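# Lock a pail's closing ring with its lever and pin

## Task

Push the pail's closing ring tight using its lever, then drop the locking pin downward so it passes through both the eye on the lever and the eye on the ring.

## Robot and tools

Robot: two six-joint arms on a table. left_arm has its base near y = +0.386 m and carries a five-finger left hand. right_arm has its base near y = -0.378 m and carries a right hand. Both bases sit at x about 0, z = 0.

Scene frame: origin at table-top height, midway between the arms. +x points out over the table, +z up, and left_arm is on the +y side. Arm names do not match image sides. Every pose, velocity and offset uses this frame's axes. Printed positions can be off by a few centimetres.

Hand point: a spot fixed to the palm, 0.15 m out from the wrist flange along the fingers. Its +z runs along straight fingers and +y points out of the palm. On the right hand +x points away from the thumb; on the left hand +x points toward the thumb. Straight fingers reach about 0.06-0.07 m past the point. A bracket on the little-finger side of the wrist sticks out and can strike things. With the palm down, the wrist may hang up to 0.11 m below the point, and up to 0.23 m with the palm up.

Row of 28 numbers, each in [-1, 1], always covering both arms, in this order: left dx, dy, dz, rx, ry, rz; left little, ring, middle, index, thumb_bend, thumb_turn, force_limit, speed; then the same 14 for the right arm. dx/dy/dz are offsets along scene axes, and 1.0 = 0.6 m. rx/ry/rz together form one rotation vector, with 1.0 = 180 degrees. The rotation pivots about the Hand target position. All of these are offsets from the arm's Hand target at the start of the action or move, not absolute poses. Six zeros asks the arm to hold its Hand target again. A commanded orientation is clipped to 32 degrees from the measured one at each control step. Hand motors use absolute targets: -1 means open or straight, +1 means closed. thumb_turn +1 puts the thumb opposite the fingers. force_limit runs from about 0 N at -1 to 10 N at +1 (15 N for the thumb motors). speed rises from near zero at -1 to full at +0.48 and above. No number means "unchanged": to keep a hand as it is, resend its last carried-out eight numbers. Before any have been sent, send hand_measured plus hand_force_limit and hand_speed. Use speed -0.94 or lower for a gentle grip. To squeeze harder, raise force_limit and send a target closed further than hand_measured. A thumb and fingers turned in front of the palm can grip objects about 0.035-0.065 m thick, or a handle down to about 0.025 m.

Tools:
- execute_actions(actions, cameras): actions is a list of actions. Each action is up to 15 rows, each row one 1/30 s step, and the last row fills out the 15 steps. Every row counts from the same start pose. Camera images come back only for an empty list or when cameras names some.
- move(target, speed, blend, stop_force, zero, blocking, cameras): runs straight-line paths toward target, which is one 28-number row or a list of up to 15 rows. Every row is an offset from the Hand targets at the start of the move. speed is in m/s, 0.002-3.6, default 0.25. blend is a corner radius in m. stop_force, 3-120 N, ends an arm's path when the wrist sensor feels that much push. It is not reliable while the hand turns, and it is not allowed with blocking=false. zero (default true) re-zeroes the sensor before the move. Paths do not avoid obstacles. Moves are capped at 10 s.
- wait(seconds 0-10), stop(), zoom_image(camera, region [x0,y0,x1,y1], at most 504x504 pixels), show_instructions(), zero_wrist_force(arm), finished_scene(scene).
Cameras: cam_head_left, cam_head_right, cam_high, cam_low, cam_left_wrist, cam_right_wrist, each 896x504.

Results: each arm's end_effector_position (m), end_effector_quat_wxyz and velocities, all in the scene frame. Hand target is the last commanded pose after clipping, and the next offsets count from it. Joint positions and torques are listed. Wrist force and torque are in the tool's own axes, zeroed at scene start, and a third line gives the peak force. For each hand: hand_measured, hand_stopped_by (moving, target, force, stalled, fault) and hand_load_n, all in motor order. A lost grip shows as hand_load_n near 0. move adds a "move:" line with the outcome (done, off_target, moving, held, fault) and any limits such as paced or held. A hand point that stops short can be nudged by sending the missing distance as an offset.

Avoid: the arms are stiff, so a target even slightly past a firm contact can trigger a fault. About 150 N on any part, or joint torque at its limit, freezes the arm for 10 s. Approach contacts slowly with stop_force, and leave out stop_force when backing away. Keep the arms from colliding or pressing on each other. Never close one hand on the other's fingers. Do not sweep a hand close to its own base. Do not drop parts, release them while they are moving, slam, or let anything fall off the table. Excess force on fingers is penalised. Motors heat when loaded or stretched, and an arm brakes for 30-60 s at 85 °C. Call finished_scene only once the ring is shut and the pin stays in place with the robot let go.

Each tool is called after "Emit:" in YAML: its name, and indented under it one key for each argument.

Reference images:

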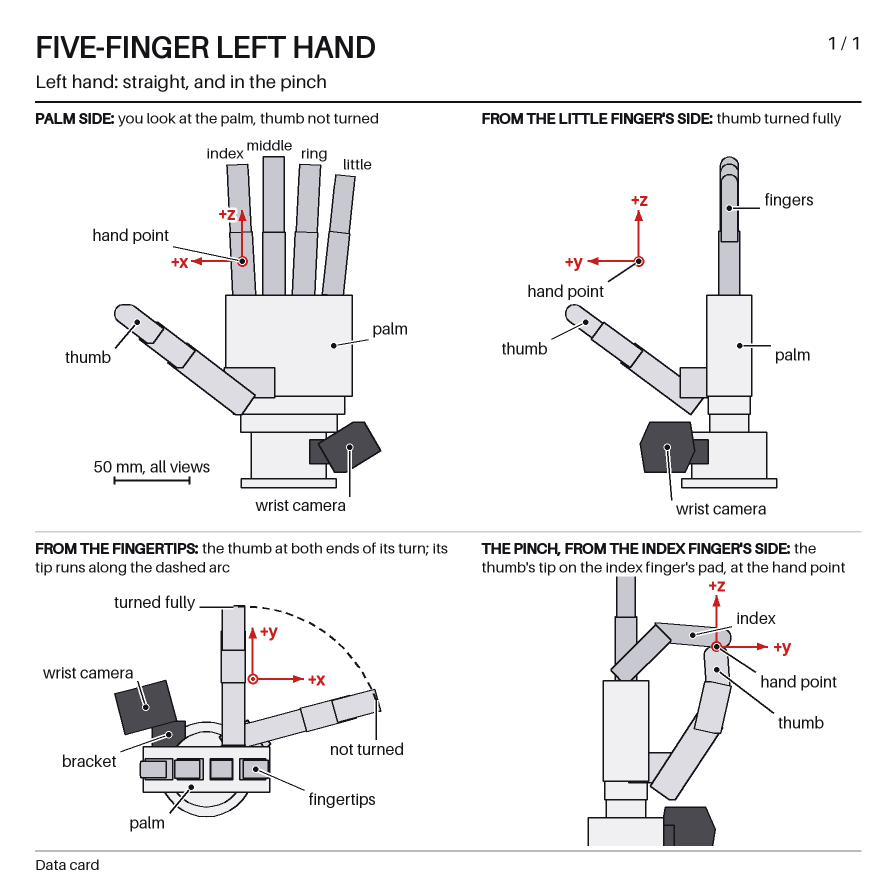

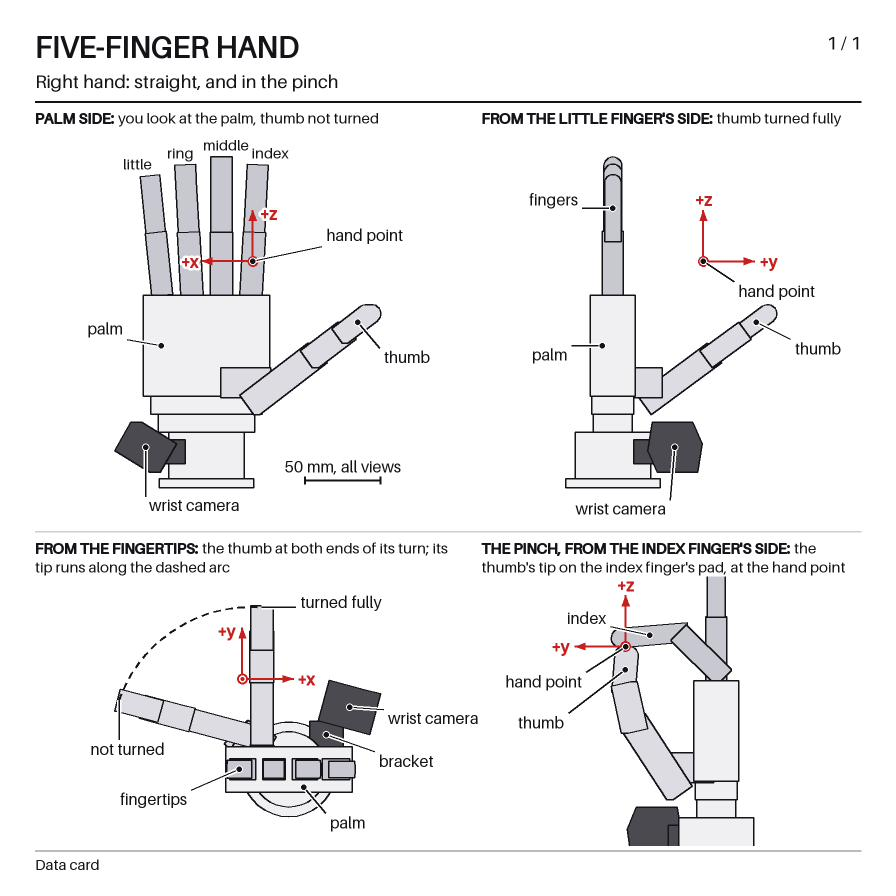

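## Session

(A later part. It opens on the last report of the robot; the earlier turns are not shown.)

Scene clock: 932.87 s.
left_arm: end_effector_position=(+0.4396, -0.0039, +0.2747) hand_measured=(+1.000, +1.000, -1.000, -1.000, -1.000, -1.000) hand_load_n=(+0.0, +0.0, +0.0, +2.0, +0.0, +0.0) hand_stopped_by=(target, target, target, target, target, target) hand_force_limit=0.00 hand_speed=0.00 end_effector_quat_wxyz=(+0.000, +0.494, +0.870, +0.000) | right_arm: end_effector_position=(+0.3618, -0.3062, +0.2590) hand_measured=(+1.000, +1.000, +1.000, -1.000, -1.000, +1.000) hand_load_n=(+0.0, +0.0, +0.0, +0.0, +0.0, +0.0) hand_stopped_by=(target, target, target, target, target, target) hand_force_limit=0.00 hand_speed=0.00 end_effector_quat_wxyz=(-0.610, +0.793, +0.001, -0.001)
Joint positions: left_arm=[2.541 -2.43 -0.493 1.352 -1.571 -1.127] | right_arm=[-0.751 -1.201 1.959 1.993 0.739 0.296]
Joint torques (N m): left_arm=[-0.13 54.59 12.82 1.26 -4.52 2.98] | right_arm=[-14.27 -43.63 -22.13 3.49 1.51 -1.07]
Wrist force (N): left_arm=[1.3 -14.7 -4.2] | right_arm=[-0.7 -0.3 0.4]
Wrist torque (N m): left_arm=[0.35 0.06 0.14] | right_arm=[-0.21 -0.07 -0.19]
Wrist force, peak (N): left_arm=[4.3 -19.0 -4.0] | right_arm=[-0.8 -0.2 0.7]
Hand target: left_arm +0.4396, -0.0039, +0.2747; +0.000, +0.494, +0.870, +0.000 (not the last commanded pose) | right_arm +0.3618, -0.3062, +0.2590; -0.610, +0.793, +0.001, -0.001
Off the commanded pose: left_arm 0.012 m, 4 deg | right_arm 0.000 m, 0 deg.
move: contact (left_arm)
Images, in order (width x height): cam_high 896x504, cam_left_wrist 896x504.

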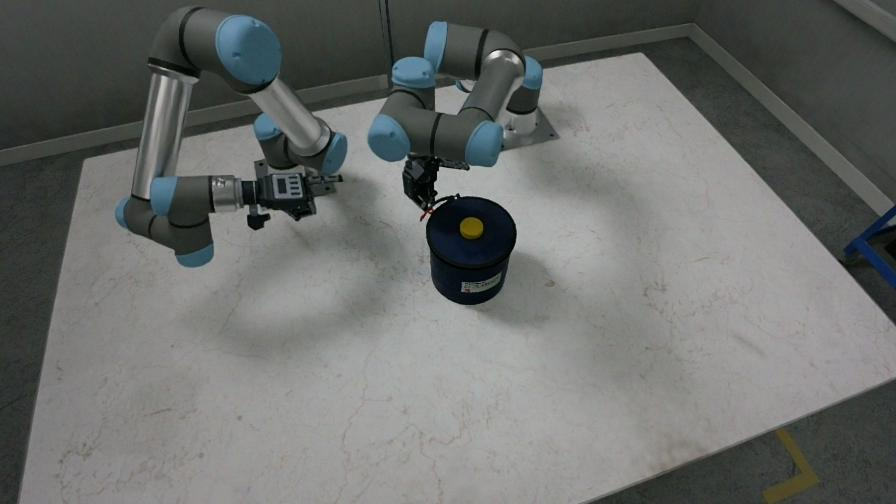

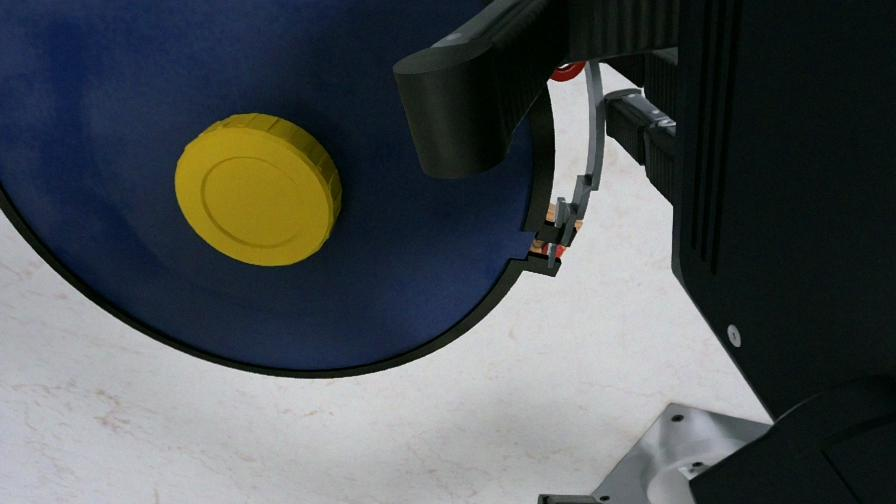

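Emit:
move:
  target:
    - [-0.08,-0.045,0,0,0,0,1,1,-1,-1,-1,-1,0,0,0,0,0,0,0,0,1,1,1,-1,-1,1,0,0]
    - [-0.12,-0.045,0.16,0,0,-0.1,1,1,-1,-1,-1,-1,0,0,0,0,0,0,0,0,1,1,1,-1,-1,1,0,0]
  speed: 0.15
  blend: [0.01,0]
  cameras: ["cam_left_wrist","cam_high","cam_head_right","cam_low"]

Emit:
zoom_image:
  camera: "cam_high"
  region: [370, 130, 520, 280]

Emit:
zoom_image:
  camera: "cam_head_right"
  region: [390, 290, 530, 430]

Scene clock: 942.73 s.
left_arm: end_effector_position=(+0.3676, -0.0309, +0.3707) hand_measured=(+1.000, +1.000, -1.000, -1.000, -1.000, -1.000) hand_load_n=(+0.0, +0.0, +0.0, +0.0, +0.0, +0.0) hand_stopped_by=(target, target, target, target, target, target) hand_force_limit=0.00 hand_speed=0.00 end_effector_quat_wxyz=(+0.000, +0.624, +0.782, +0.000) | right_arm: end_effector_position=(+0.3618, -0.3062, +0.2590) hand_measured=(+1.000, +1.000, +1.000, -1.000, -1.000, +1.000) hand_load_n=(+0.0, +0.0, +0.0, +0.0, +0.0, +0.0) hand_stopped_by=(target, target, target, target, target, target) hand_force_limit=0.00 hand_speed=0.00 end_effector_quat_wxyz=(-0.610, +0.793, +0.001, -0.001)
Joint positions: left_arm=[2.432 -2.34 -0.401 1.17 -1.571 -0.922] | right_arm=[-0.751 -1.201 1.959 1.993 0.739 0.296]
Joint torques (N m): left_arm=[-7.36 33.34 26.86 -3.56 1.37 2.71] | right_arm=[-13.45 -44.25 -20.78 3.57 1.59 -1.07]
Wrist force (N): left_arm=[0.4 -0.1 -0.9] | right_arm=[-0.6 -0.2 0.5]
Wrist torque (N m): left_arm=[0.04 -0.09 0.00] | right_arm=[-0.22 -0.09 -0.19]
Wrist force, peak (N): left_arm=[1.7 -15.0 -4.1] | right_arm=[-0.7 -0.3 0.7]
Hand target: left_arm +0.3676, -0.0309, +0.3707; +0.000, +0.624, +0.782, +0.000 | right_arm +0.3618, -0.3062, +0.2590; -0.610, +0.793, +0.001, -0.001
Off the commanded pose: left_arm 0.000 m, 0 deg | right_arm 0.000 m, 0 deg.
move: done
Images, in order (width x height): cam_head_right 896x504, cam_high 896x504, cam_low 896x504, cam_left_wrist 896x504.

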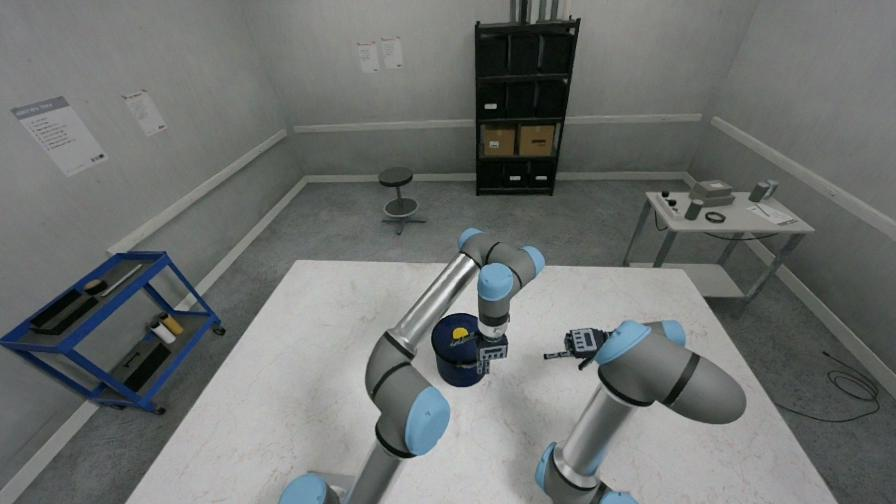

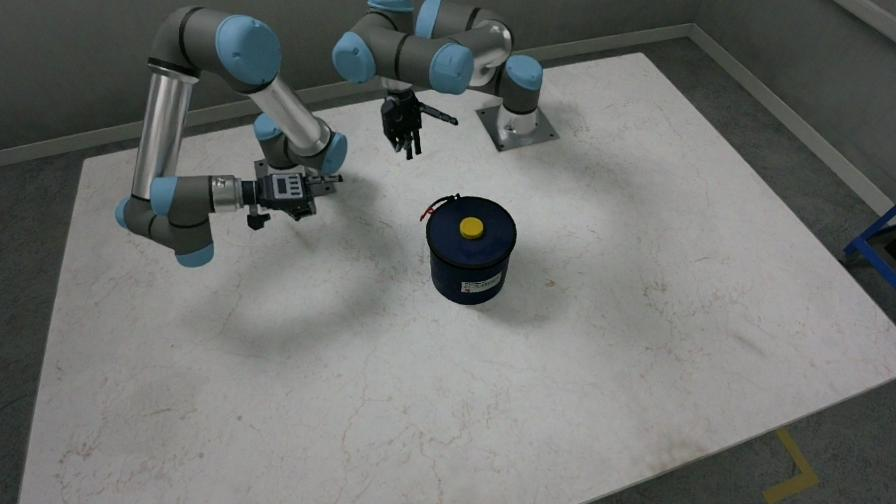

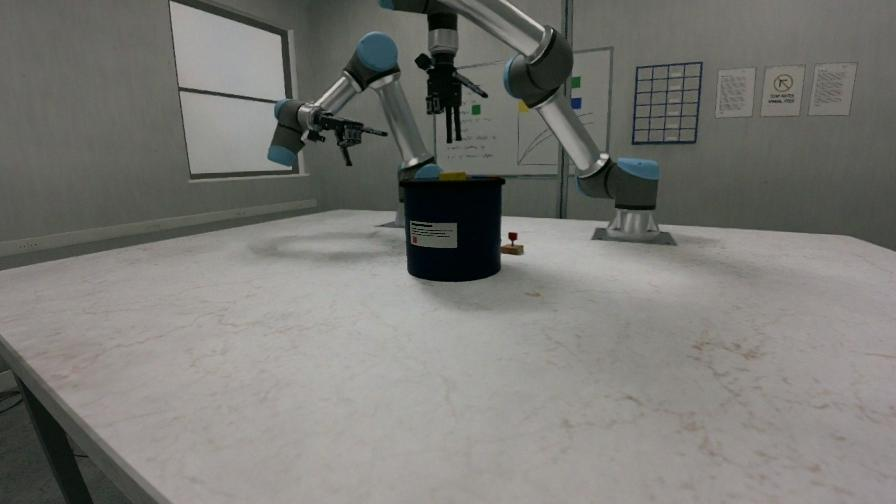

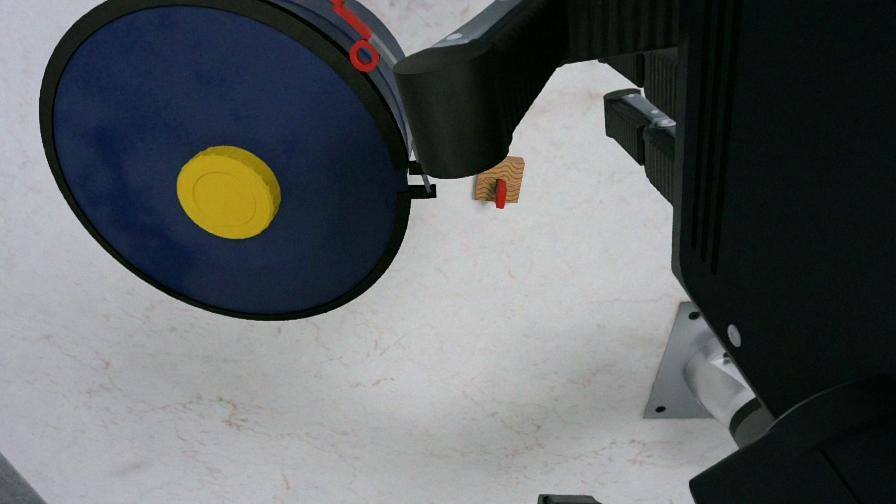

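Scaled by 3.360.

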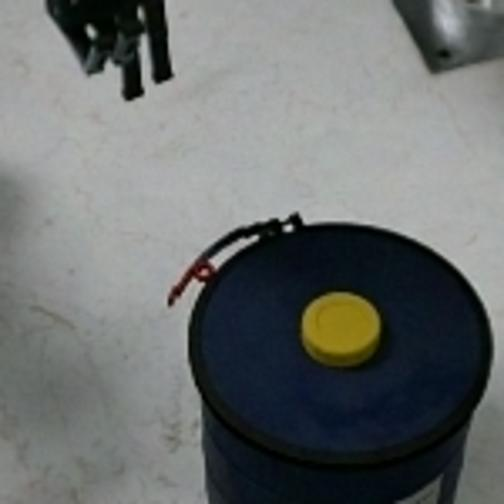

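Scaled by 3.600.

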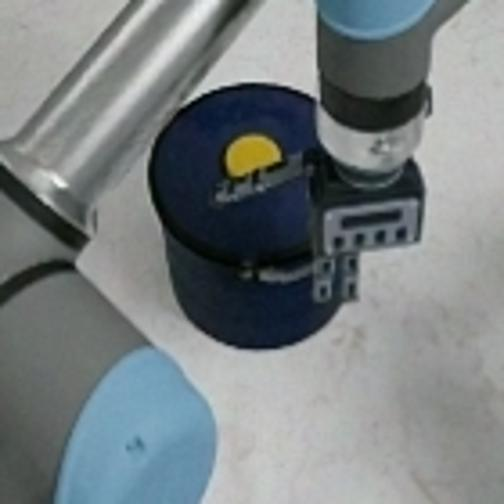

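Emit:
move:
  target:
    - [0.027,0.14,0.03,0,0,-0.5356,-1,-1,-1,-1,-1,-1,0,0,0,0,0,0,0,0,-1,-1,-1,-1,-1,1,0,0]
    - [0.054,0.285,0.0155,0,0,0.9289,-1,-1,-1,-1,-1,-1,0,0,0,0,0,0,0,0,-1,-1,-1,-1,-1,1,0,0]
  speed: 0.35
  blend: [0.02,0]
  cameras: ["cam_left_wrist"]

Emit:
zoom_image:
  camera: "cam_left_wrist"
  region: [420, 180, 620, 380]

Scene clock: 990.30 s.
left_arm: end_effector_position=(+0.4000, +0.1401, +0.3800) hand_measured=(-1.000, -1.000, -1.000, -1.000, -1.000, -1.000) hand_load_n=(+0.0, +0.0, -0.5, +0.0, +0.0, +0.0) hand_stopped_by=(target, target, target, target, target, target) hand_force_limit=0.00 hand_speed=0.00 end_effector_quat_wxyz=(+0.000, +0.707, -0.707, +0.000) | right_arm: end_effector_position=(+0.3618, -0.3062, +0.2590) hand_measured=(-1.000, -1.000, -1.000, -1.000, -1.000, +1.000) hand_load_n=(+0.0, +0.0, +0.0, +0.0, -0.5, +0.0) hand_stopped_by=(target, target, target, target, target, target) hand_force_limit=0.00 hand_speed=0.00 end_effector_quat_wxyz=(-0.610, +0.793, +0.001, -0.001)
Joint positions: left_arm=[2.967 -2.168 -0.673 1.27 -1.57 2.979] | right_arm=[-0.751 -1.201 1.959 1.993 0.739 0.296]
Joint torques (N m): left_arm=[-6.85 29.05 28.14 -3.72 1.46 2.6] | right_arm=[-13.17 -41.72 -17.96 0.96 -2.28 -0.97]
Wrist force (N): left_arm=[0.5 -0.1 -0.5] | right_arm=[-0.5 -0.3 0.5]
Wrist torque (N m): left_arm=[0.00 -0.11 0.00] | right_arm=[-0.24 -0.11 -0.18]
Wrist force, peak (N): left_arm=[0.9 -0.1 -1.1] | right_arm=[-0.8 -0.5 0.5]
Hand target: left_arm +0.4000, +0.1401, +0.3800; +0.000, +0.707, -0.707, +0.000 | right_arm +0.3618, -0.3062, +0.2590; -0.610, +0.793, +0.001, -0.001
Off the commanded pose: left_arm 0.000 m, 0 deg | right_arm 0.000 m, 0 deg.
move: done; blend cut to 0 m at target 1
Images, in order (width x height): cam_left_wrist 896x504.

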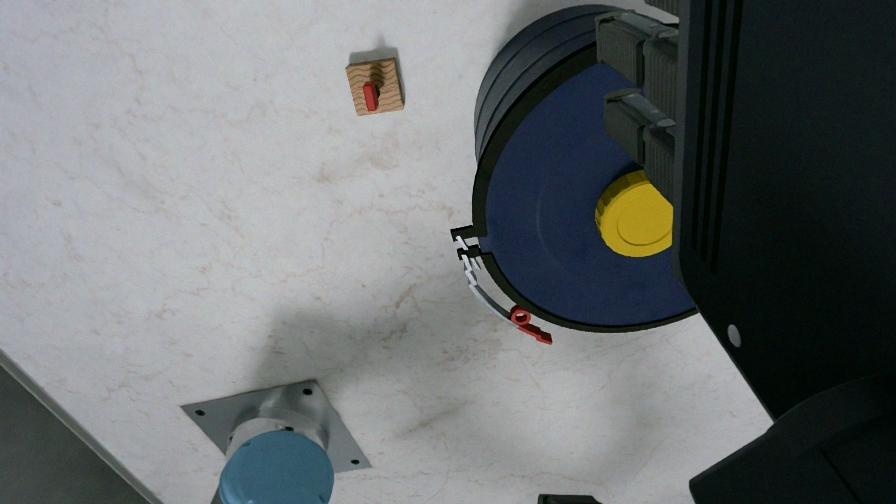

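Scaled by 2.520.

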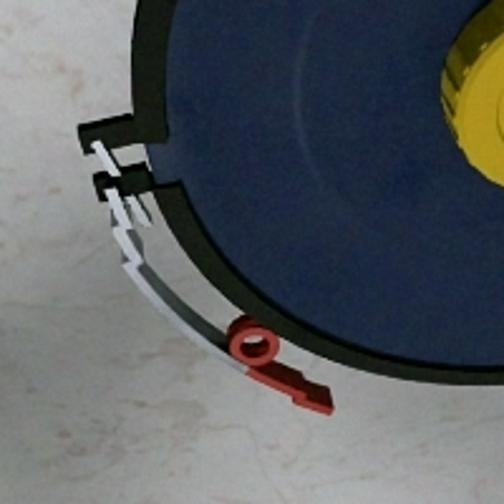

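Emit:
move:
  target:
    - [0,0,0,0,0,0,-1,-1,-1,-1,-1,-1,0,0,-0.103,0.2,0.04,0.0328,-0.4995,0.0314,-1,-1,-1,-1,-1,1,0,0]
    - [0,0,0,0,0,0,-1,-1,-1,-1,-1,-1,0,0,-0.103,0.577,-0.06,0.0328,-0.4995,0.0314,-1,-1,-1,-1,-1,1,0,0]
  speed: 0.3
  blend: [0.02,0]
  cameras: ["cam_left_wrist","cam_right_wrist","cam_low","cam_high","cam_head_left"]

Scene clock: 1003.57 s.
left_arm: end_effector_position=(+0.4000, +0.1401, +0.3800) hand_measured=(-1.000, -1.000, -1.000, -1.000, -1.000, -1.000) hand_load_n=(+0.0, +0.0, +0.0, +0.0, +0.0, +0.0) hand_stopped_by=(target, target, target, target, target, target) hand_force_limit=0.00 hand_speed=0.00 end_effector_quat_wxyz=(+0.000, +0.707, -0.707, +0.000) | right_arm: end_effector_position=(+0.3000, +0.0399, +0.2230) hand_measured=(-1.000, -1.000, -1.000, -1.000, -1.000, +1.000) hand_load_n=(+0.0, +0.0, +0.5, +0.0, +0.0, +0.5) hand_stopped_by=(target, target, target, target, target, target) hand_force_limit=0.00 hand_speed=0.00 end_effector_quat_wxyz=(-0.466, +0.531, +0.466, +0.532)
Joint positions: left_arm=[2.967 -2.168 -0.673 1.27 -1.57 2.979] | right_arm=[0.143 -1.11 2.556 1.694 -0.328 -1.57]
Joint torques (N m): left_arm=[-5.78 28.29 27.51 -3.67 1.51 2.69] | right_arm=[12.53 -14.01 -18.55 1.13 -1.86 -1.23]
Wrist force (N): left_arm=[0.7 -0.1 -0.4] | right_arm=[0.0 1.4 2.0]
Wrist torque (N m): left_arm=[-0.01 -0.13 0.01] | right_arm=[-0.16 -0.21 0.35]
Wrist force, peak (N): left_arm=[0.8 0.0 -0.8] | right_arm=[-0.3 1.7 2.3]
Hand target: left_arm +0.4000, +0.1401, +0.3800; +0.000, +0.707, -0.707, +0.000 | right_arm +0.3000, +0.0400, +0.2230; -0.466, +0.531, +0.466, +0.532
Off the commanded pose: left_arm 0.000 m, 0 deg | right_arm 0.000 m, 0 deg.
move: done
Images, in order (width x height): cam_head_left 896x504, cam_high 896x504, cam_low 896x504, cam_left_wrist 896x504, cam_right_wrist 896x504.

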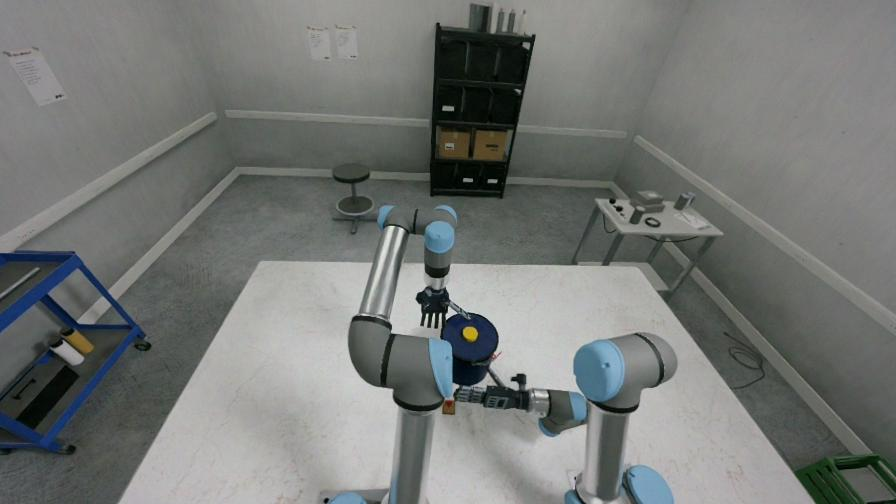

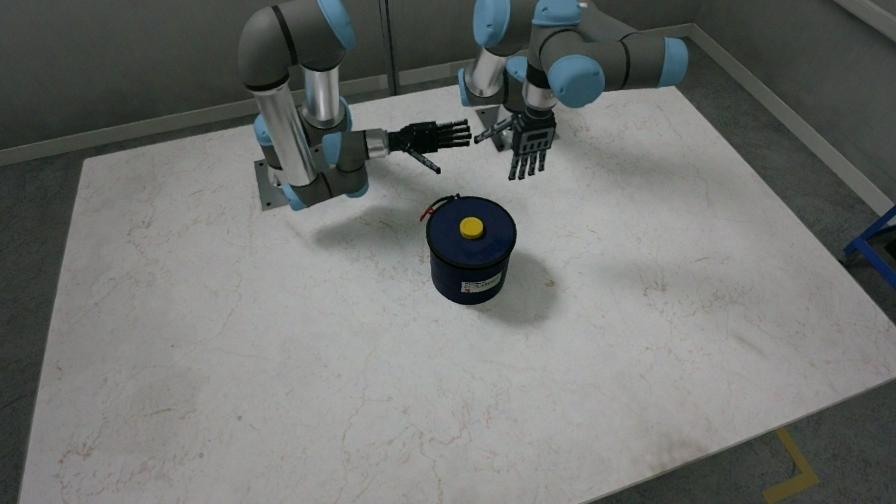

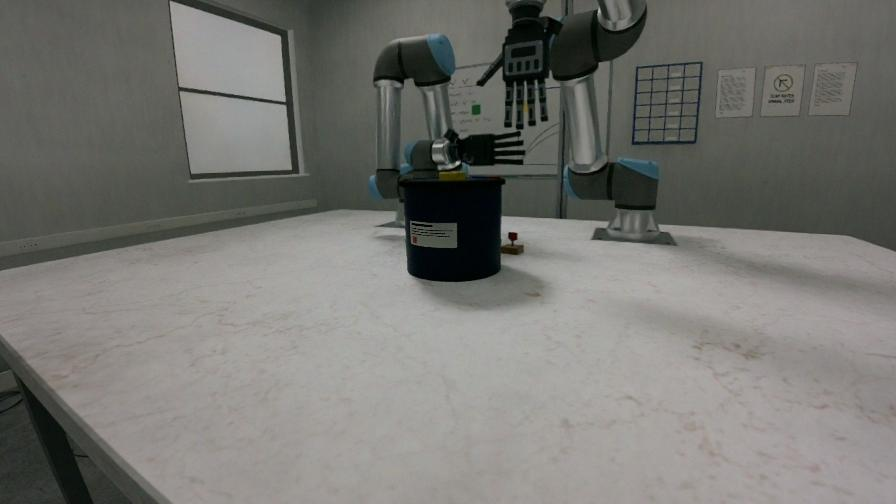

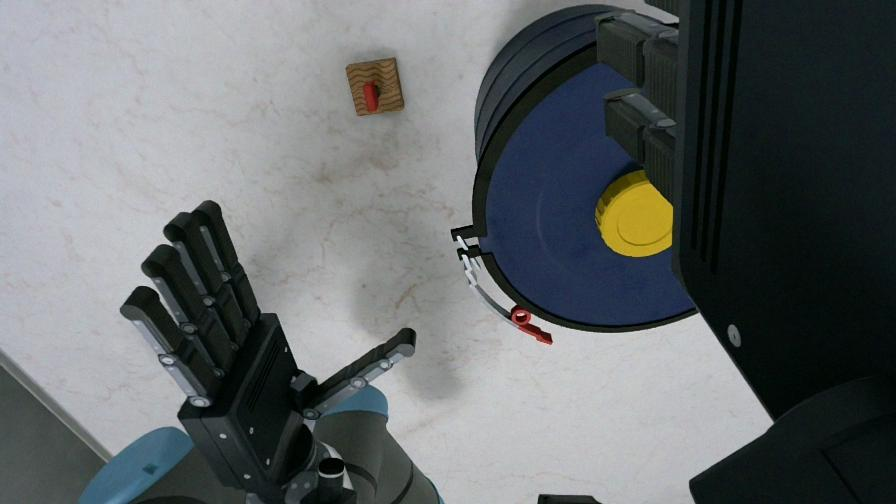

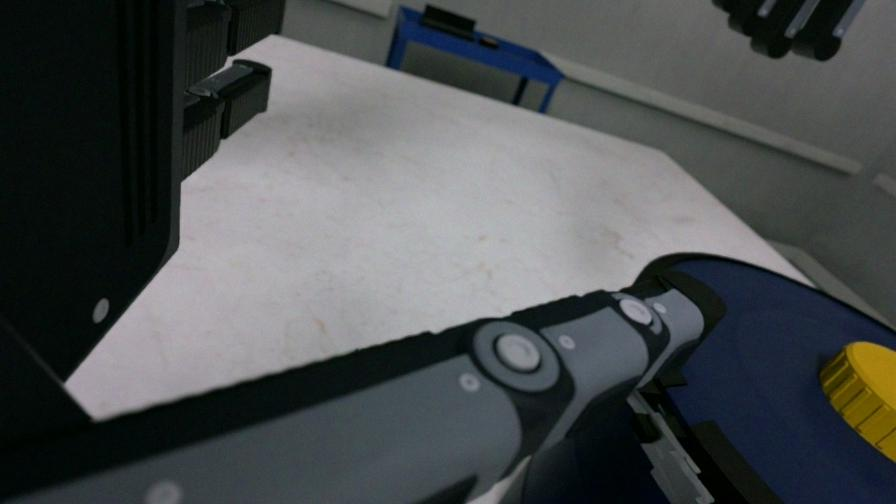

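Emit:
execute_actions:
  actions:
    - [[0,0,0,0,0,0,-1,-1,-1,-1,-1,-1,0,0,0,0,0,0,0,0,-1,-1,-1,-0.1,-0.15,1,-0.8,0]]
  cameras: ["cam_right_wrist","cam_left_wrist"]

Scene clock: 1010.90 s.
left_arm: end_effector_position=(+0.4000, +0.1401, +0.3800) hand_measured=(-1.000, -1.000, -1.000, -1.000, -1.000, -1.000) hand_load_n=(+0.0, +0.5, +0.0, +0.0, +0.0, +0.0) hand_stopped_by=(target, target, target, target, target, target) hand_force_limit=0.00 hand_speed=0.00 end_effector_quat_wxyz=(+0.000, +0.707, -0.707, +0.000) | right_arm: end_effector_position=(+0.3000, +0.0400, +0.2230) hand_measured=(-1.000, -1.000, -1.000, -0.100, -0.150, +1.000) hand_load_n=(+0.0, +0.0, +0.0, +0.0, +0.0, +0.0) hand_stopped_by=(target, target, target, target, target, target) hand_force_limit=-0.80 hand_speed=0.00 end_effector_quat_wxyz=(-0.466, +0.531, +0.466, +0.532)
Joint positions: left_arm=[2.967 -2.168 -0.673 1.27 -1.57 2.979] | right_arm=[0.144 -1.11 2.556 1.694 -0.328 -1.57]
Joint torques (N m): left_arm=[-5.89 29.25 27.93 -3.77 1.23 2.51] | right_arm=[11.44 -37.01 -14.81 0.98 -1.94 -1.33]
Wrist force (N): left_arm=[0.9 0.1 -0.4] | right_arm=[0.0 1.2 2.0]
Wrist torque (N m): left_arm=[0.01 -0.15 0.01] | right_arm=[-0.18 -0.21 0.34]
Wrist force, peak (N): left_arm=[0.9 -0.1 -0.7] | right_arm=[0.1 1.2 2.2]
Hand target: left_arm +0.4000, +0.1401, +0.3800; +0.000, +0.707, -0.707, +0.000 | right_arm +0.3000, +0.0400, +0.2230; -0.466, +0.531, +0.466, +0.532
Off the commanded pose: left_arm 0.000 m, 0 deg | right_arm 0.000 m, 0 deg.
Step readings (end_effector_position of left_arm | right_arm):
0: (+0.4000, +0.1401, +0.3800) | (+0.3000, +0.0400, +0.2230)
1: (+0.4000, +0.1401, +0.3800) | (+0.3000, +0.0400, +0.2230)
2: (+0.4000, +0.1401, +0.3800) | (+0.3000, +0.0400, +0.2230)
4: (+0.4000, +0.1401, +0.3800) | (+0.3000, +0.0400, +0.2230)
8: (+0.4000, +0.1401, +0.3800) | (+0.3000, +0.0400, +0.2230)
15: (+0.4000, +0.1401, +0.3800) | (+0.3000, +0.0400, +0.2230)
Images, in order (width x height): cam_left_wrist 896x504, cam_right_wrist 896x504.

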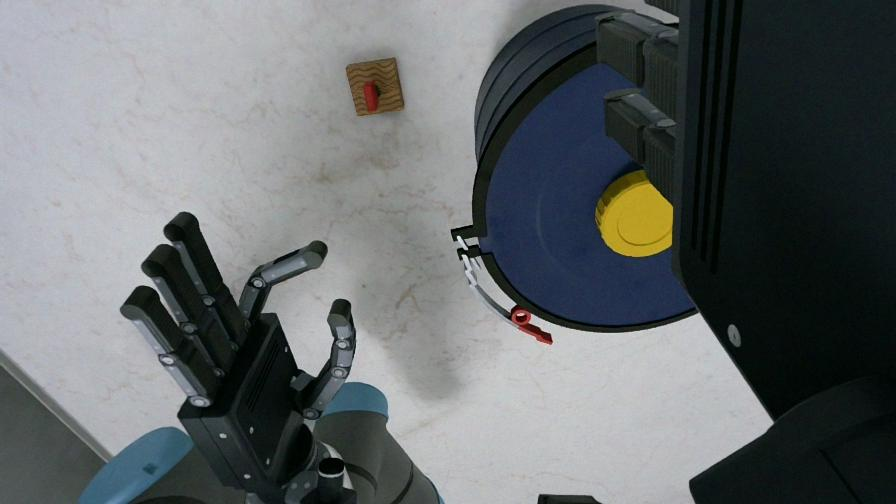

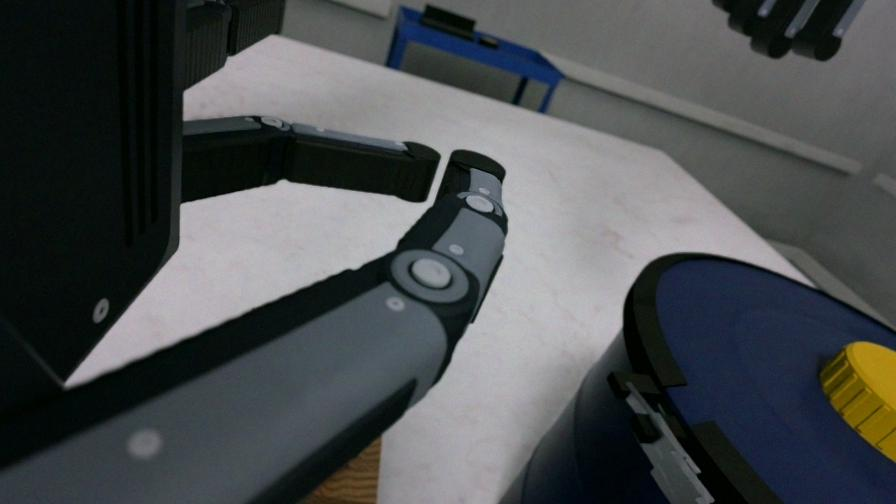

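Emit:
move:
  target: [0,0,0,0,0,0,-1,-1,-1,-1,-1,-1,0,0,0.0617,0.0833,-0.1833,0,0,0,-1,-1,-1,-0.1,-0.15,1,-0.8,0]
  speed: 0.2
  cameras: ["cam_right_wrist","cam_left_wrist","cam_low"]

Emit:
zoom_image:
  camera: "cam_left_wrist"
  region: [280, 40, 480, 240]

Emit:
zoom_image:
  camera: "cam_low"
  region: [400, 160, 600, 300]

Scene clock: 1024.00 s.
left_arm: end_effector_position=(+0.4000, +0.1401, +0.3800) hand_measured=(-1.000, -1.000, -1.000, -1.000, -1.000, -1.000) hand_load_n=(+0.0, +0.0, +0.0, +0.0, +0.0, +0.0) hand_stopped_by=(target, target, target, target, target, target) hand_force_limit=0.00 hand_speed=0.00 end_effector_quat_wxyz=(+0.000, +0.707, -0.707, +0.000) | right_arm: end_effector_position=(+0.3301, +0.0820, +0.1245) hand_measured=(-1.000, -1.000, -1.000, -0.100, -0.150, +1.000) hand_load_n=(+0.0, +0.0, +0.0, +0.0, +0.5, +0.0) hand_stopped_by=(target, target, target, target, target, target) hand_force_limit=-0.80 hand_speed=0.00 end_effector_quat_wxyz=(-0.465, +0.533, +0.469, +0.529)
Joint positions: left_arm=[2.967 -2.168 -0.673 1.27 -1.57 2.979] | right_arm=[0.266 -0.74 2.364 1.535 -0.448 -1.586]
Joint torques (N m): left_arm=[-4.57 28.15 27.45 -3.5 1.27 2.5] | right_arm=[-1.17 -33.2 -2.23 -0.75 -0.08 0.09]
Wrist force (N): left_arm=[0.6 -0.1 -0.3] | right_arm=[-0.4 1.7 1.7]
Wrist torque (N m): left_arm=[-0.02 -0.12 0.00] | right_arm=[-0.07 -0.16 0.33]
Wrist force, peak (N): left_arm=[1.0 -0.1 -0.8] | right_arm=[-1.7 2.3 3.9]
Hand target: left_arm +0.4000, +0.1401, +0.3800; +0.000, +0.707, -0.707, +0.000 | right_arm +0.3301, +0.0820, +0.1245; -0.465, +0.533, +0.469, +0.529 (not the last commanded pose)
Off the commanded pose: left_arm 0.000 m, 0 deg | right_arm 0.016 m, 0 deg.
FORCE FAULT: contact force on the right arm reached its limit, and that arm stopped. The contact can be on any part of that arm, not only on its tool. That arm's remaining commands of this call were not run. That arm is still stopped at the end of this call. That arm stays stopped for about 10 more seconds. Until then a move that you send moves the other arm only, and its call returns only when the move has ended. Once the stop has ended, the next robot result says so. If the stop ends while you think or write, that arm runs what you send next, counted from a new Hand target: where the arm stands when the stop ends. While its stop runs, that arm, its gripper or tool too, takes no new command. Until it ends, the stop uses up actions while you think or wait. An arm that is not stopped still takes commands.
move: fault (right_arm)
Images, in order (width x height): cam_low 896x504, cam_left_wrist 896x504, cam_right_wrist 896x504.

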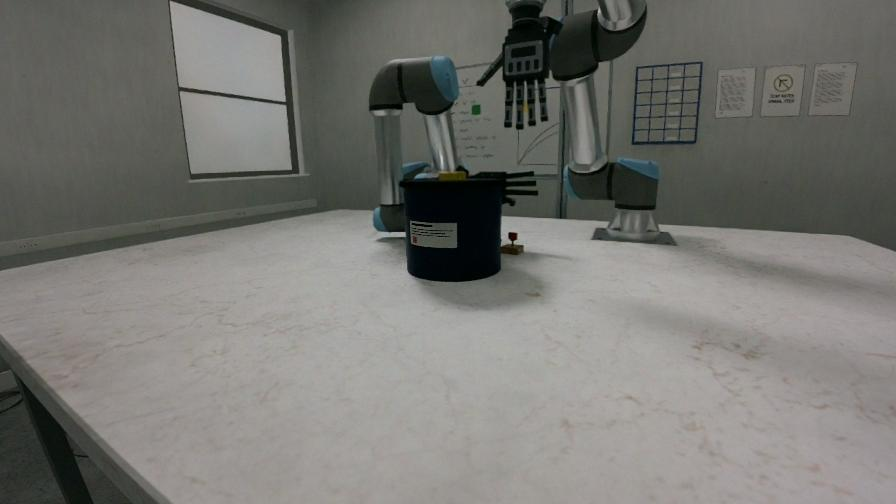

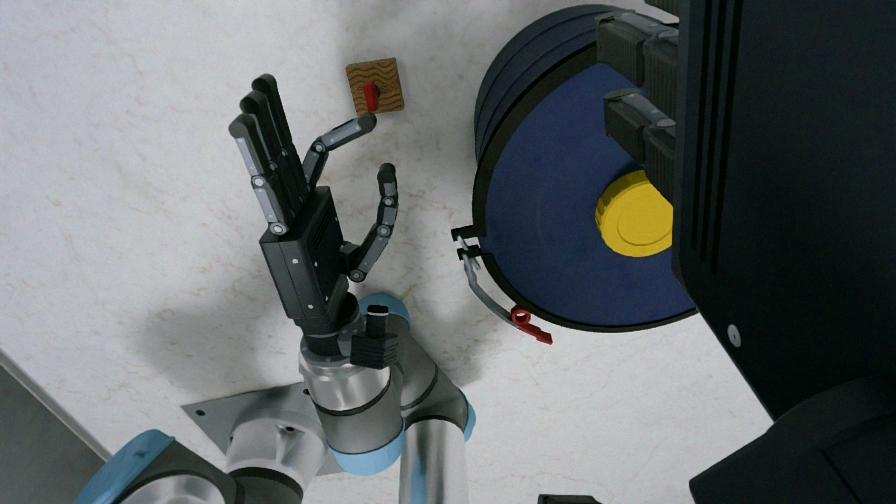

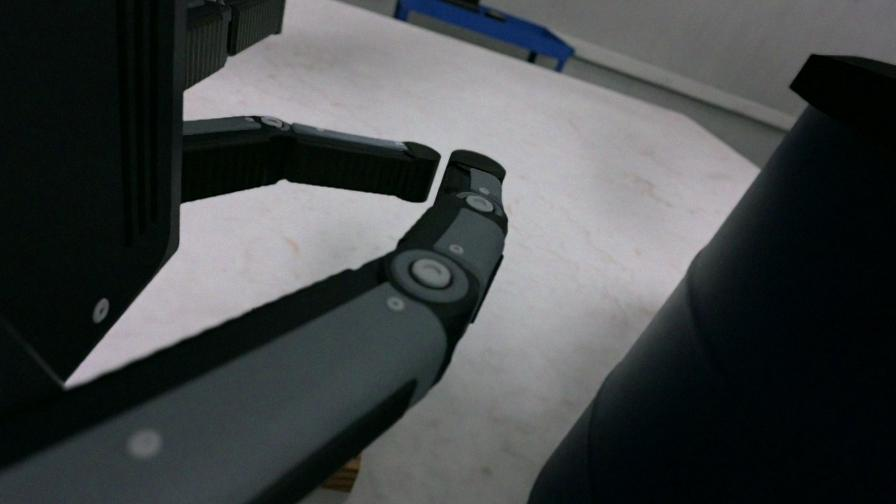

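Scaled by 2.520.

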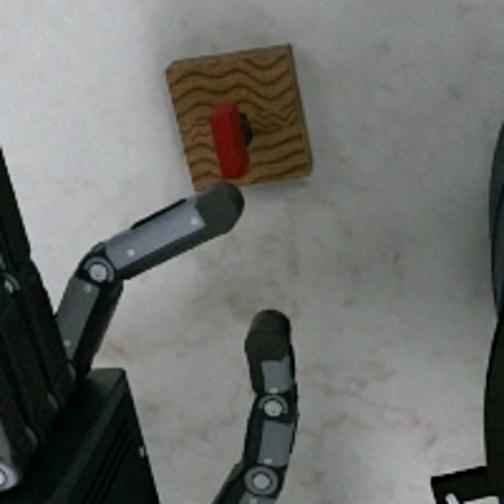

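Scaled by 2.520.

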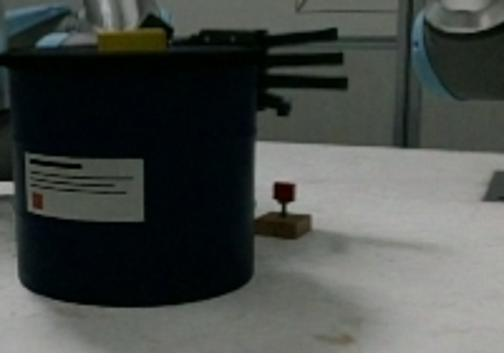

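Emit:
wait:
  seconds: 1

Scene clock: 1071.33 s.
left_arm: end_effector_position=(+0.4000, +0.1401, +0.3800) hand_measured=(-1.000, -1.000, -1.000, -1.000, -1.000, -1.000) hand_load_n=(+0.0, +0.0, +0.0, +0.0, -0.5, +0.0) hand_stopped_by=(target, target, target, target, target, target) hand_force_limit=0.00 hand_speed=0.00 end_effector_quat_wxyz=(+0.000, +0.707, -0.707, +0.000) | right_arm: end_effector_position=(+0.3301, +0.0820, +0.1245) hand_measured=(-1.000, -1.000, -1.000, -0.100, -0.150, +1.000) hand_load_n=(+0.0, +0.0, +0.0, +0.0, +0.0, +0.0) hand_stopped_by=(target, target, target, target, target, target) hand_force_limit=-0.80 hand_speed=0.00 end_effector_quat_wxyz=(-0.465, +0.533, +0.469, +0.529)
Joint positions: left_arm=[2.967 -2.168 -0.673 1.27 -1.57 2.979] | right_arm=[0.266 -0.74 2.364 1.535 -0.448 -1.586]
Joint torques (N m): left_arm=[-2.62 28.55 27.98 -3.53 1.21 2.1] | right_arm=[-1.57 -34.63 -0.91 -0.66 0.07 -0.07]
Wrist force (N): left_arm=[0.4 -0.1 -0.5] | right_arm=[-0.3 1.6 1.7]
Wrist torque (N m): left_arm=[-0.01 -0.09 0.00] | right_arm=[-0.08 -0.16 0.33]
Wrist force, peak (N): left_arm=[1.0 -0.2 -0.4] | right_arm=[-0.4 1.9 1.7]
Hand target: left_arm +0.4000, +0.1401, +0.3800; +0.000, +0.707, -0.707, +0.000 | right_arm +0.3301, +0.0820, +0.1245; -0.465, +0.533, +0.469, +0.529 (not the last commanded pose)
Off the commanded pose: left_arm 0.000 m, 0 deg | right_arm 0.016 m, 0 deg.
FORCE FAULT, CONTINUED: the right arm's stop, for the force fault that an earlier result reported, is over. The rest of the stop counts as 19 of the actions that you can send in this scene. That arm's target is now where it stood when the stop ended, not its last command. That arm accepts commands again.
wait: 1.00 s; at rest from the start

Emit:
move:
  target:
    - [0,0,0,0,0,0,-1,-1,-1,-1,-1,-1,0,0,0,-0.05,0.2,0,0,0,-1,-1,-1,-1,-1,-1,-0.8,0]
    - [0,0,0,0,0,0,-1,-1,-1,-1,-1,-1,0,0,0,-0.467,0.4,-0.0328,0.4995,-0.0314,-1,-1,-1,-1,-1,-1,-0.8,0]
  speed: 0.3
  blend: [0.03,0]

Emit:
move:
  target: [0,0,0,0,0,0,-1,-1,-1,-1,-1,-1,0,0,0,0.0,0.1,-0.310,-0.341,0.425,-1,-1,-1,-1,-1,-1,-0.8,0]
  speed: 0.4

Scene clock: 1083.40 s.
left_arm: end_effector_position=(+0.4000, +0.1401, +0.3800) hand_measured=(-1.000, -1.000, -1.000, -1.000, -1.000, -1.000) hand_load_n=(+0.0, +0.0, +0.0, +0.0, +0.0, +0.0) hand_stopped_by=(target, target, target, target, target, target) hand_force_limit=0.00 hand_speed=0.00 end_effector_quat_wxyz=(+0.000, +0.707, -0.707, +0.000) | right_arm: end_effector_position=(+0.3301, -0.1982, +0.3645) hand_measured=(-1.000, -1.000, -1.000, -1.000, -1.000, -1.000) hand_load_n=(+0.0, +0.0, +0.0, +0.0, +0.0, +0.0) hand_stopped_by=(target, target, target, target, target, target) hand_force_limit=-0.80 hand_speed=0.00 end_effector_quat_wxyz=(-0.611, +0.792, +0.003, -0.004)
Joint positions: left_arm=[2.967 -2.168 -0.673 1.27 -1.57 2.979] | right_arm=[-0.555 -1.469 1.966 2.154 0.568 0.426]
Joint torques (N m): left_arm=[-1.95 28.06 28.11 -3.61 1.01 1.98] | right_arm=[12.57 -9.3 -32.4 0.65 1.34 1.04]
Wrist force (N): left_arm=[0.8 0.0 -0.6] | right_arm=[-1.0 0.7 0.1]
Wrist torque (N m): left_arm=[0.00 -0.14 0.01] | right_arm=[-0.04 -0.01 -0.25]
Wrist force, peak (N): left_arm=[0.9 -0.1 -0.7] | right_arm=[-0.3 2.0 2.1]
Hand target: left_arm +0.4000, +0.1401, +0.3800; +0.000, +0.707, -0.707, +0.000 | right_arm +0.3301, -0.1982, +0.3645; -0.611, +0.792, +0.003, -0.004
Off the commanded pose: left_arm 0.000 m, 0 deg | right_arm 0.000 m, 0 deg.
move: done

Scene clock: 1086.57 s.
left_arm: end_effector_position=(+0.4000, +0.1401, +0.3800) hand_measured=(-1.000, -1.000, -1.000, -1.000, -1.000, -1.000) hand_load_n=(+0.0, +0.0, +0.0, +0.0, +0.0, +0.0) hand_stopped_by=(target, target, target, target, target, target) hand_force_limit=0.00 hand_speed=0.00 end_effector_quat_wxyz=(+0.000, +0.707, -0.707, +0.000) | right_arm: end_effector_position=(+0.3301, -0.1982, +0.4245) hand_measured=(-1.000, -1.000, -1.000, -1.000, -1.000, -1.000) hand_load_n=(+0.0, +0.0, +0.0, +0.0, +0.0, +0.5) hand_stopped_by=(target, target, target, target, target, target) hand_force_limit=-0.80 hand_speed=0.00 end_effector_quat_wxyz=(-0.008, +0.690, +0.724, +0.010)
Joint positions: left_arm=[2.967 -2.168 -0.673 1.27 -1.57 2.979] | right_arm=[0.18 -1.513 1.284 1.792 1.546 0.185]
Joint torques (N m): left_arm=[-0.41 29.44 27.02 -3.55 1.04 1.96] | right_arm=[11.06 -34.52 -7.14 0.87 1.92 -1.28]
Wrist force (N): left_arm=[0.5 -0.1 -0.8] | right_arm=[-0.3 0.6 -0.1]
Wrist torque (N m): left_arm=[0.01 -0.11 -0.01] | right_arm=[0.08 -0.01 0.02]
Wrist force, peak (N): left_arm=[1.1 0.1 -0.5] | right_arm=[-1.1 1.0 0.3]
Hand target: left_arm +0.4000, +0.1401, +0.3800; +0.000, +0.707, -0.707, +0.000 | right_arm +0.3301, -0.1982, +0.4245; -0.008, +0.690, +0.724, +0.010
Off the commanded pose: left_arm 0.000 m, 0 deg | right_arm 0.000 m, 0 deg.
move: done

Emit:
move:
  target: [0,0,0,0,0,0,-1,-1,-1,-1,-1,-1,0,0,0.15,-0.1,0.0,0,-0.5,0,-1,-1,-1,-1,-1,-1,-0.8,0]
  speed: 0.5

Emit:
move:
  target: [0,0,0,0,0,0,-1,-1,-1,-1,-1,-1,0,0,0,0.0,0.0,0.5,0,0,-1,-1,-1,-1,-1,-1,-0.8,0]
  speed: 0.5
  cameras: ["cam_head_left","cam_low"]

Scene clock: 1100.63 s.
left_arm: end_effector_position=(+0.4000, +0.1401, +0.3800) hand_measured=(-1.000, -1.000, -1.000, -1.000, -1.000, -1.000) hand_load_n=(+0.0, +0.0, +0.0, +0.0, +0.0, +0.0) hand_stopped_by=(target, target, target, target, target, target) hand_force_limit=0.00 hand_speed=0.00 end_effector_quat_wxyz=(+0.000, +0.707, -0.707, +0.000) | right_arm: end_effector_position=(+0.4201, -0.2582, +0.4245) hand_measured=(-1.000, -1.000, -1.000, -1.000, -1.000, -1.000) hand_load_n=(+0.0, +0.0, +0.0, +0.0, +0.0, +0.0) hand_stopped_by=(target, target, target, target, target, target) hand_force_limit=-0.80 hand_speed=0.00 end_effector_quat_wxyz=(+0.506, +0.481, +0.518, +0.495)
Joint positions: left_arm=[2.967 -2.168 -0.673 1.27 -1.57 2.979] | right_arm=[-0.01 -2.092 2.269 -0.179 1.588 -0.049]
Joint torques (N m): left_arm=[-1.41 28.07 27.55 -3.6 1.1 2.03] | right_arm=[-13.97 11.21 -11.4 -2.56 -1.95 0.85]
Wrist force (N): left_arm=[0.4 0.0 -0.5] | right_arm=[0.0 2.6 1.5]
Wrist torque (N m): left_arm=[0.01 -0.08 -0.02] | right_arm=[0.01 -0.21 0.17]
Wrist force, peak (N): left_arm=[1.0 -0.4 -0.6] | right_arm=[-0.2 2.6 1.8]
Hand target: left_arm +0.4000, +0.1401, +0.3800; +0.000, +0.707, -0.707, +0.000 | right_arm +0.4201, -0.2582, +0.4245; +0.506, +0.480, +0.518, +0.495
Off the commanded pose: left_arm 0.000 m, 0 deg | right_arm 0.000 m, 0 deg.
move: done

Scene clock: 1103.07 s.
left_arm: end_effector_position=(+0.4000, +0.1401, +0.3800) hand_measured=(-1.000, -1.000, -1.000, -1.000, -1.000, -1.000) hand_load_n=(+0.0, +0.0, +0.0, +0.0, +0.0, +0.0) hand_stopped_by=(target, target, target, target, target, target) hand_force_limit=0.00 hand_speed=0.00 end_effector_quat_wxyz=(+0.000, +0.707, -0.707, +0.000) | right_arm: end_effector_position=(+0.4201, -0.2582, +0.4245) hand_measured=(-1.000, -1.000, -1.000, -1.000, -1.000, -1.000) hand_load_n=(+0.0, +0.0, +0.0, +0.0, +0.0, +0.5) hand_stopped_by=(target, target, target, target, target, target) hand_force_limit=-0.80 hand_speed=0.00 end_effector_quat_wxyz=(+0.018, +0.698, +0.016, +0.716)
Joint positions: left_arm=[2.967 -2.168 -0.673 1.27 -1.57 2.979] | right_arm=[0.2 -2.023 2.021 -0.024 1.827 1.515]
Joint torques (N m): left_arm=[-1.53 28.11 26.71 -3.59 1.07 1.87] | right_arm=[-14.71 -17.53 -36.96 0.03 -2.01 1.29]
Wrist force (N): left_arm=[0.8 -0.2 -0.6] | right_arm=[-0.2 1.5 1.8]
Wrist torque (N m): left_arm=[-0.01 -0.15 0.03] | right_arm=[-0.14 -0.21 0.20]
Wrist force, peak (N): left_arm=[0.9 0.2 -0.7] | right_arm=[0.1 2.4 2.1]
Hand target: left_arm +0.4000, +0.1401, +0.3800; +0.000, +0.707, -0.707, +0.000 | right_arm +0.4201, -0.2582, +0.4245; +0.018, +0.698, +0.016, +0.716
Off the commanded pose: left_arm 0.000 m, 0 deg | right_arm 0.000 m, 0 deg.
move: done
Images, in order (width x height): cam_head_left 896x504, cam_low 896x504.

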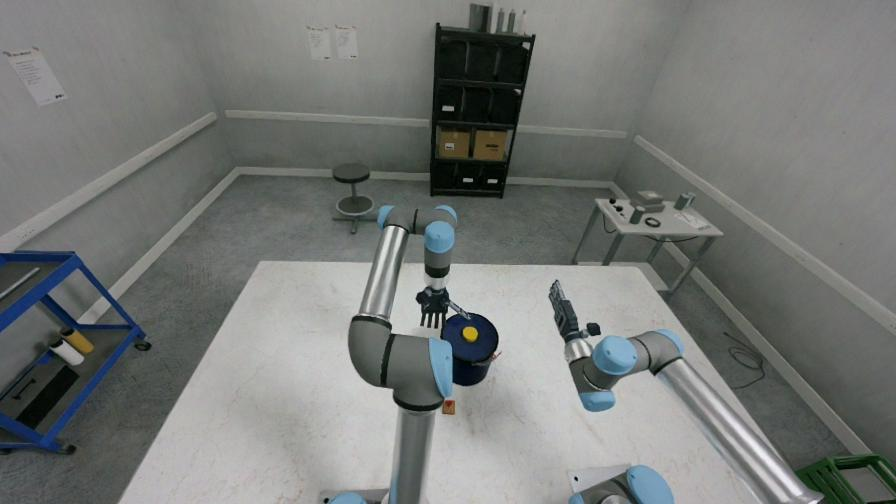

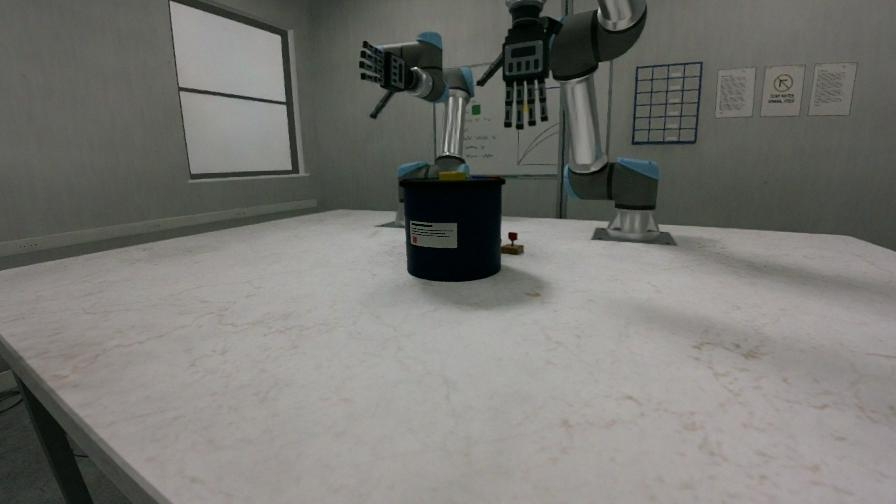

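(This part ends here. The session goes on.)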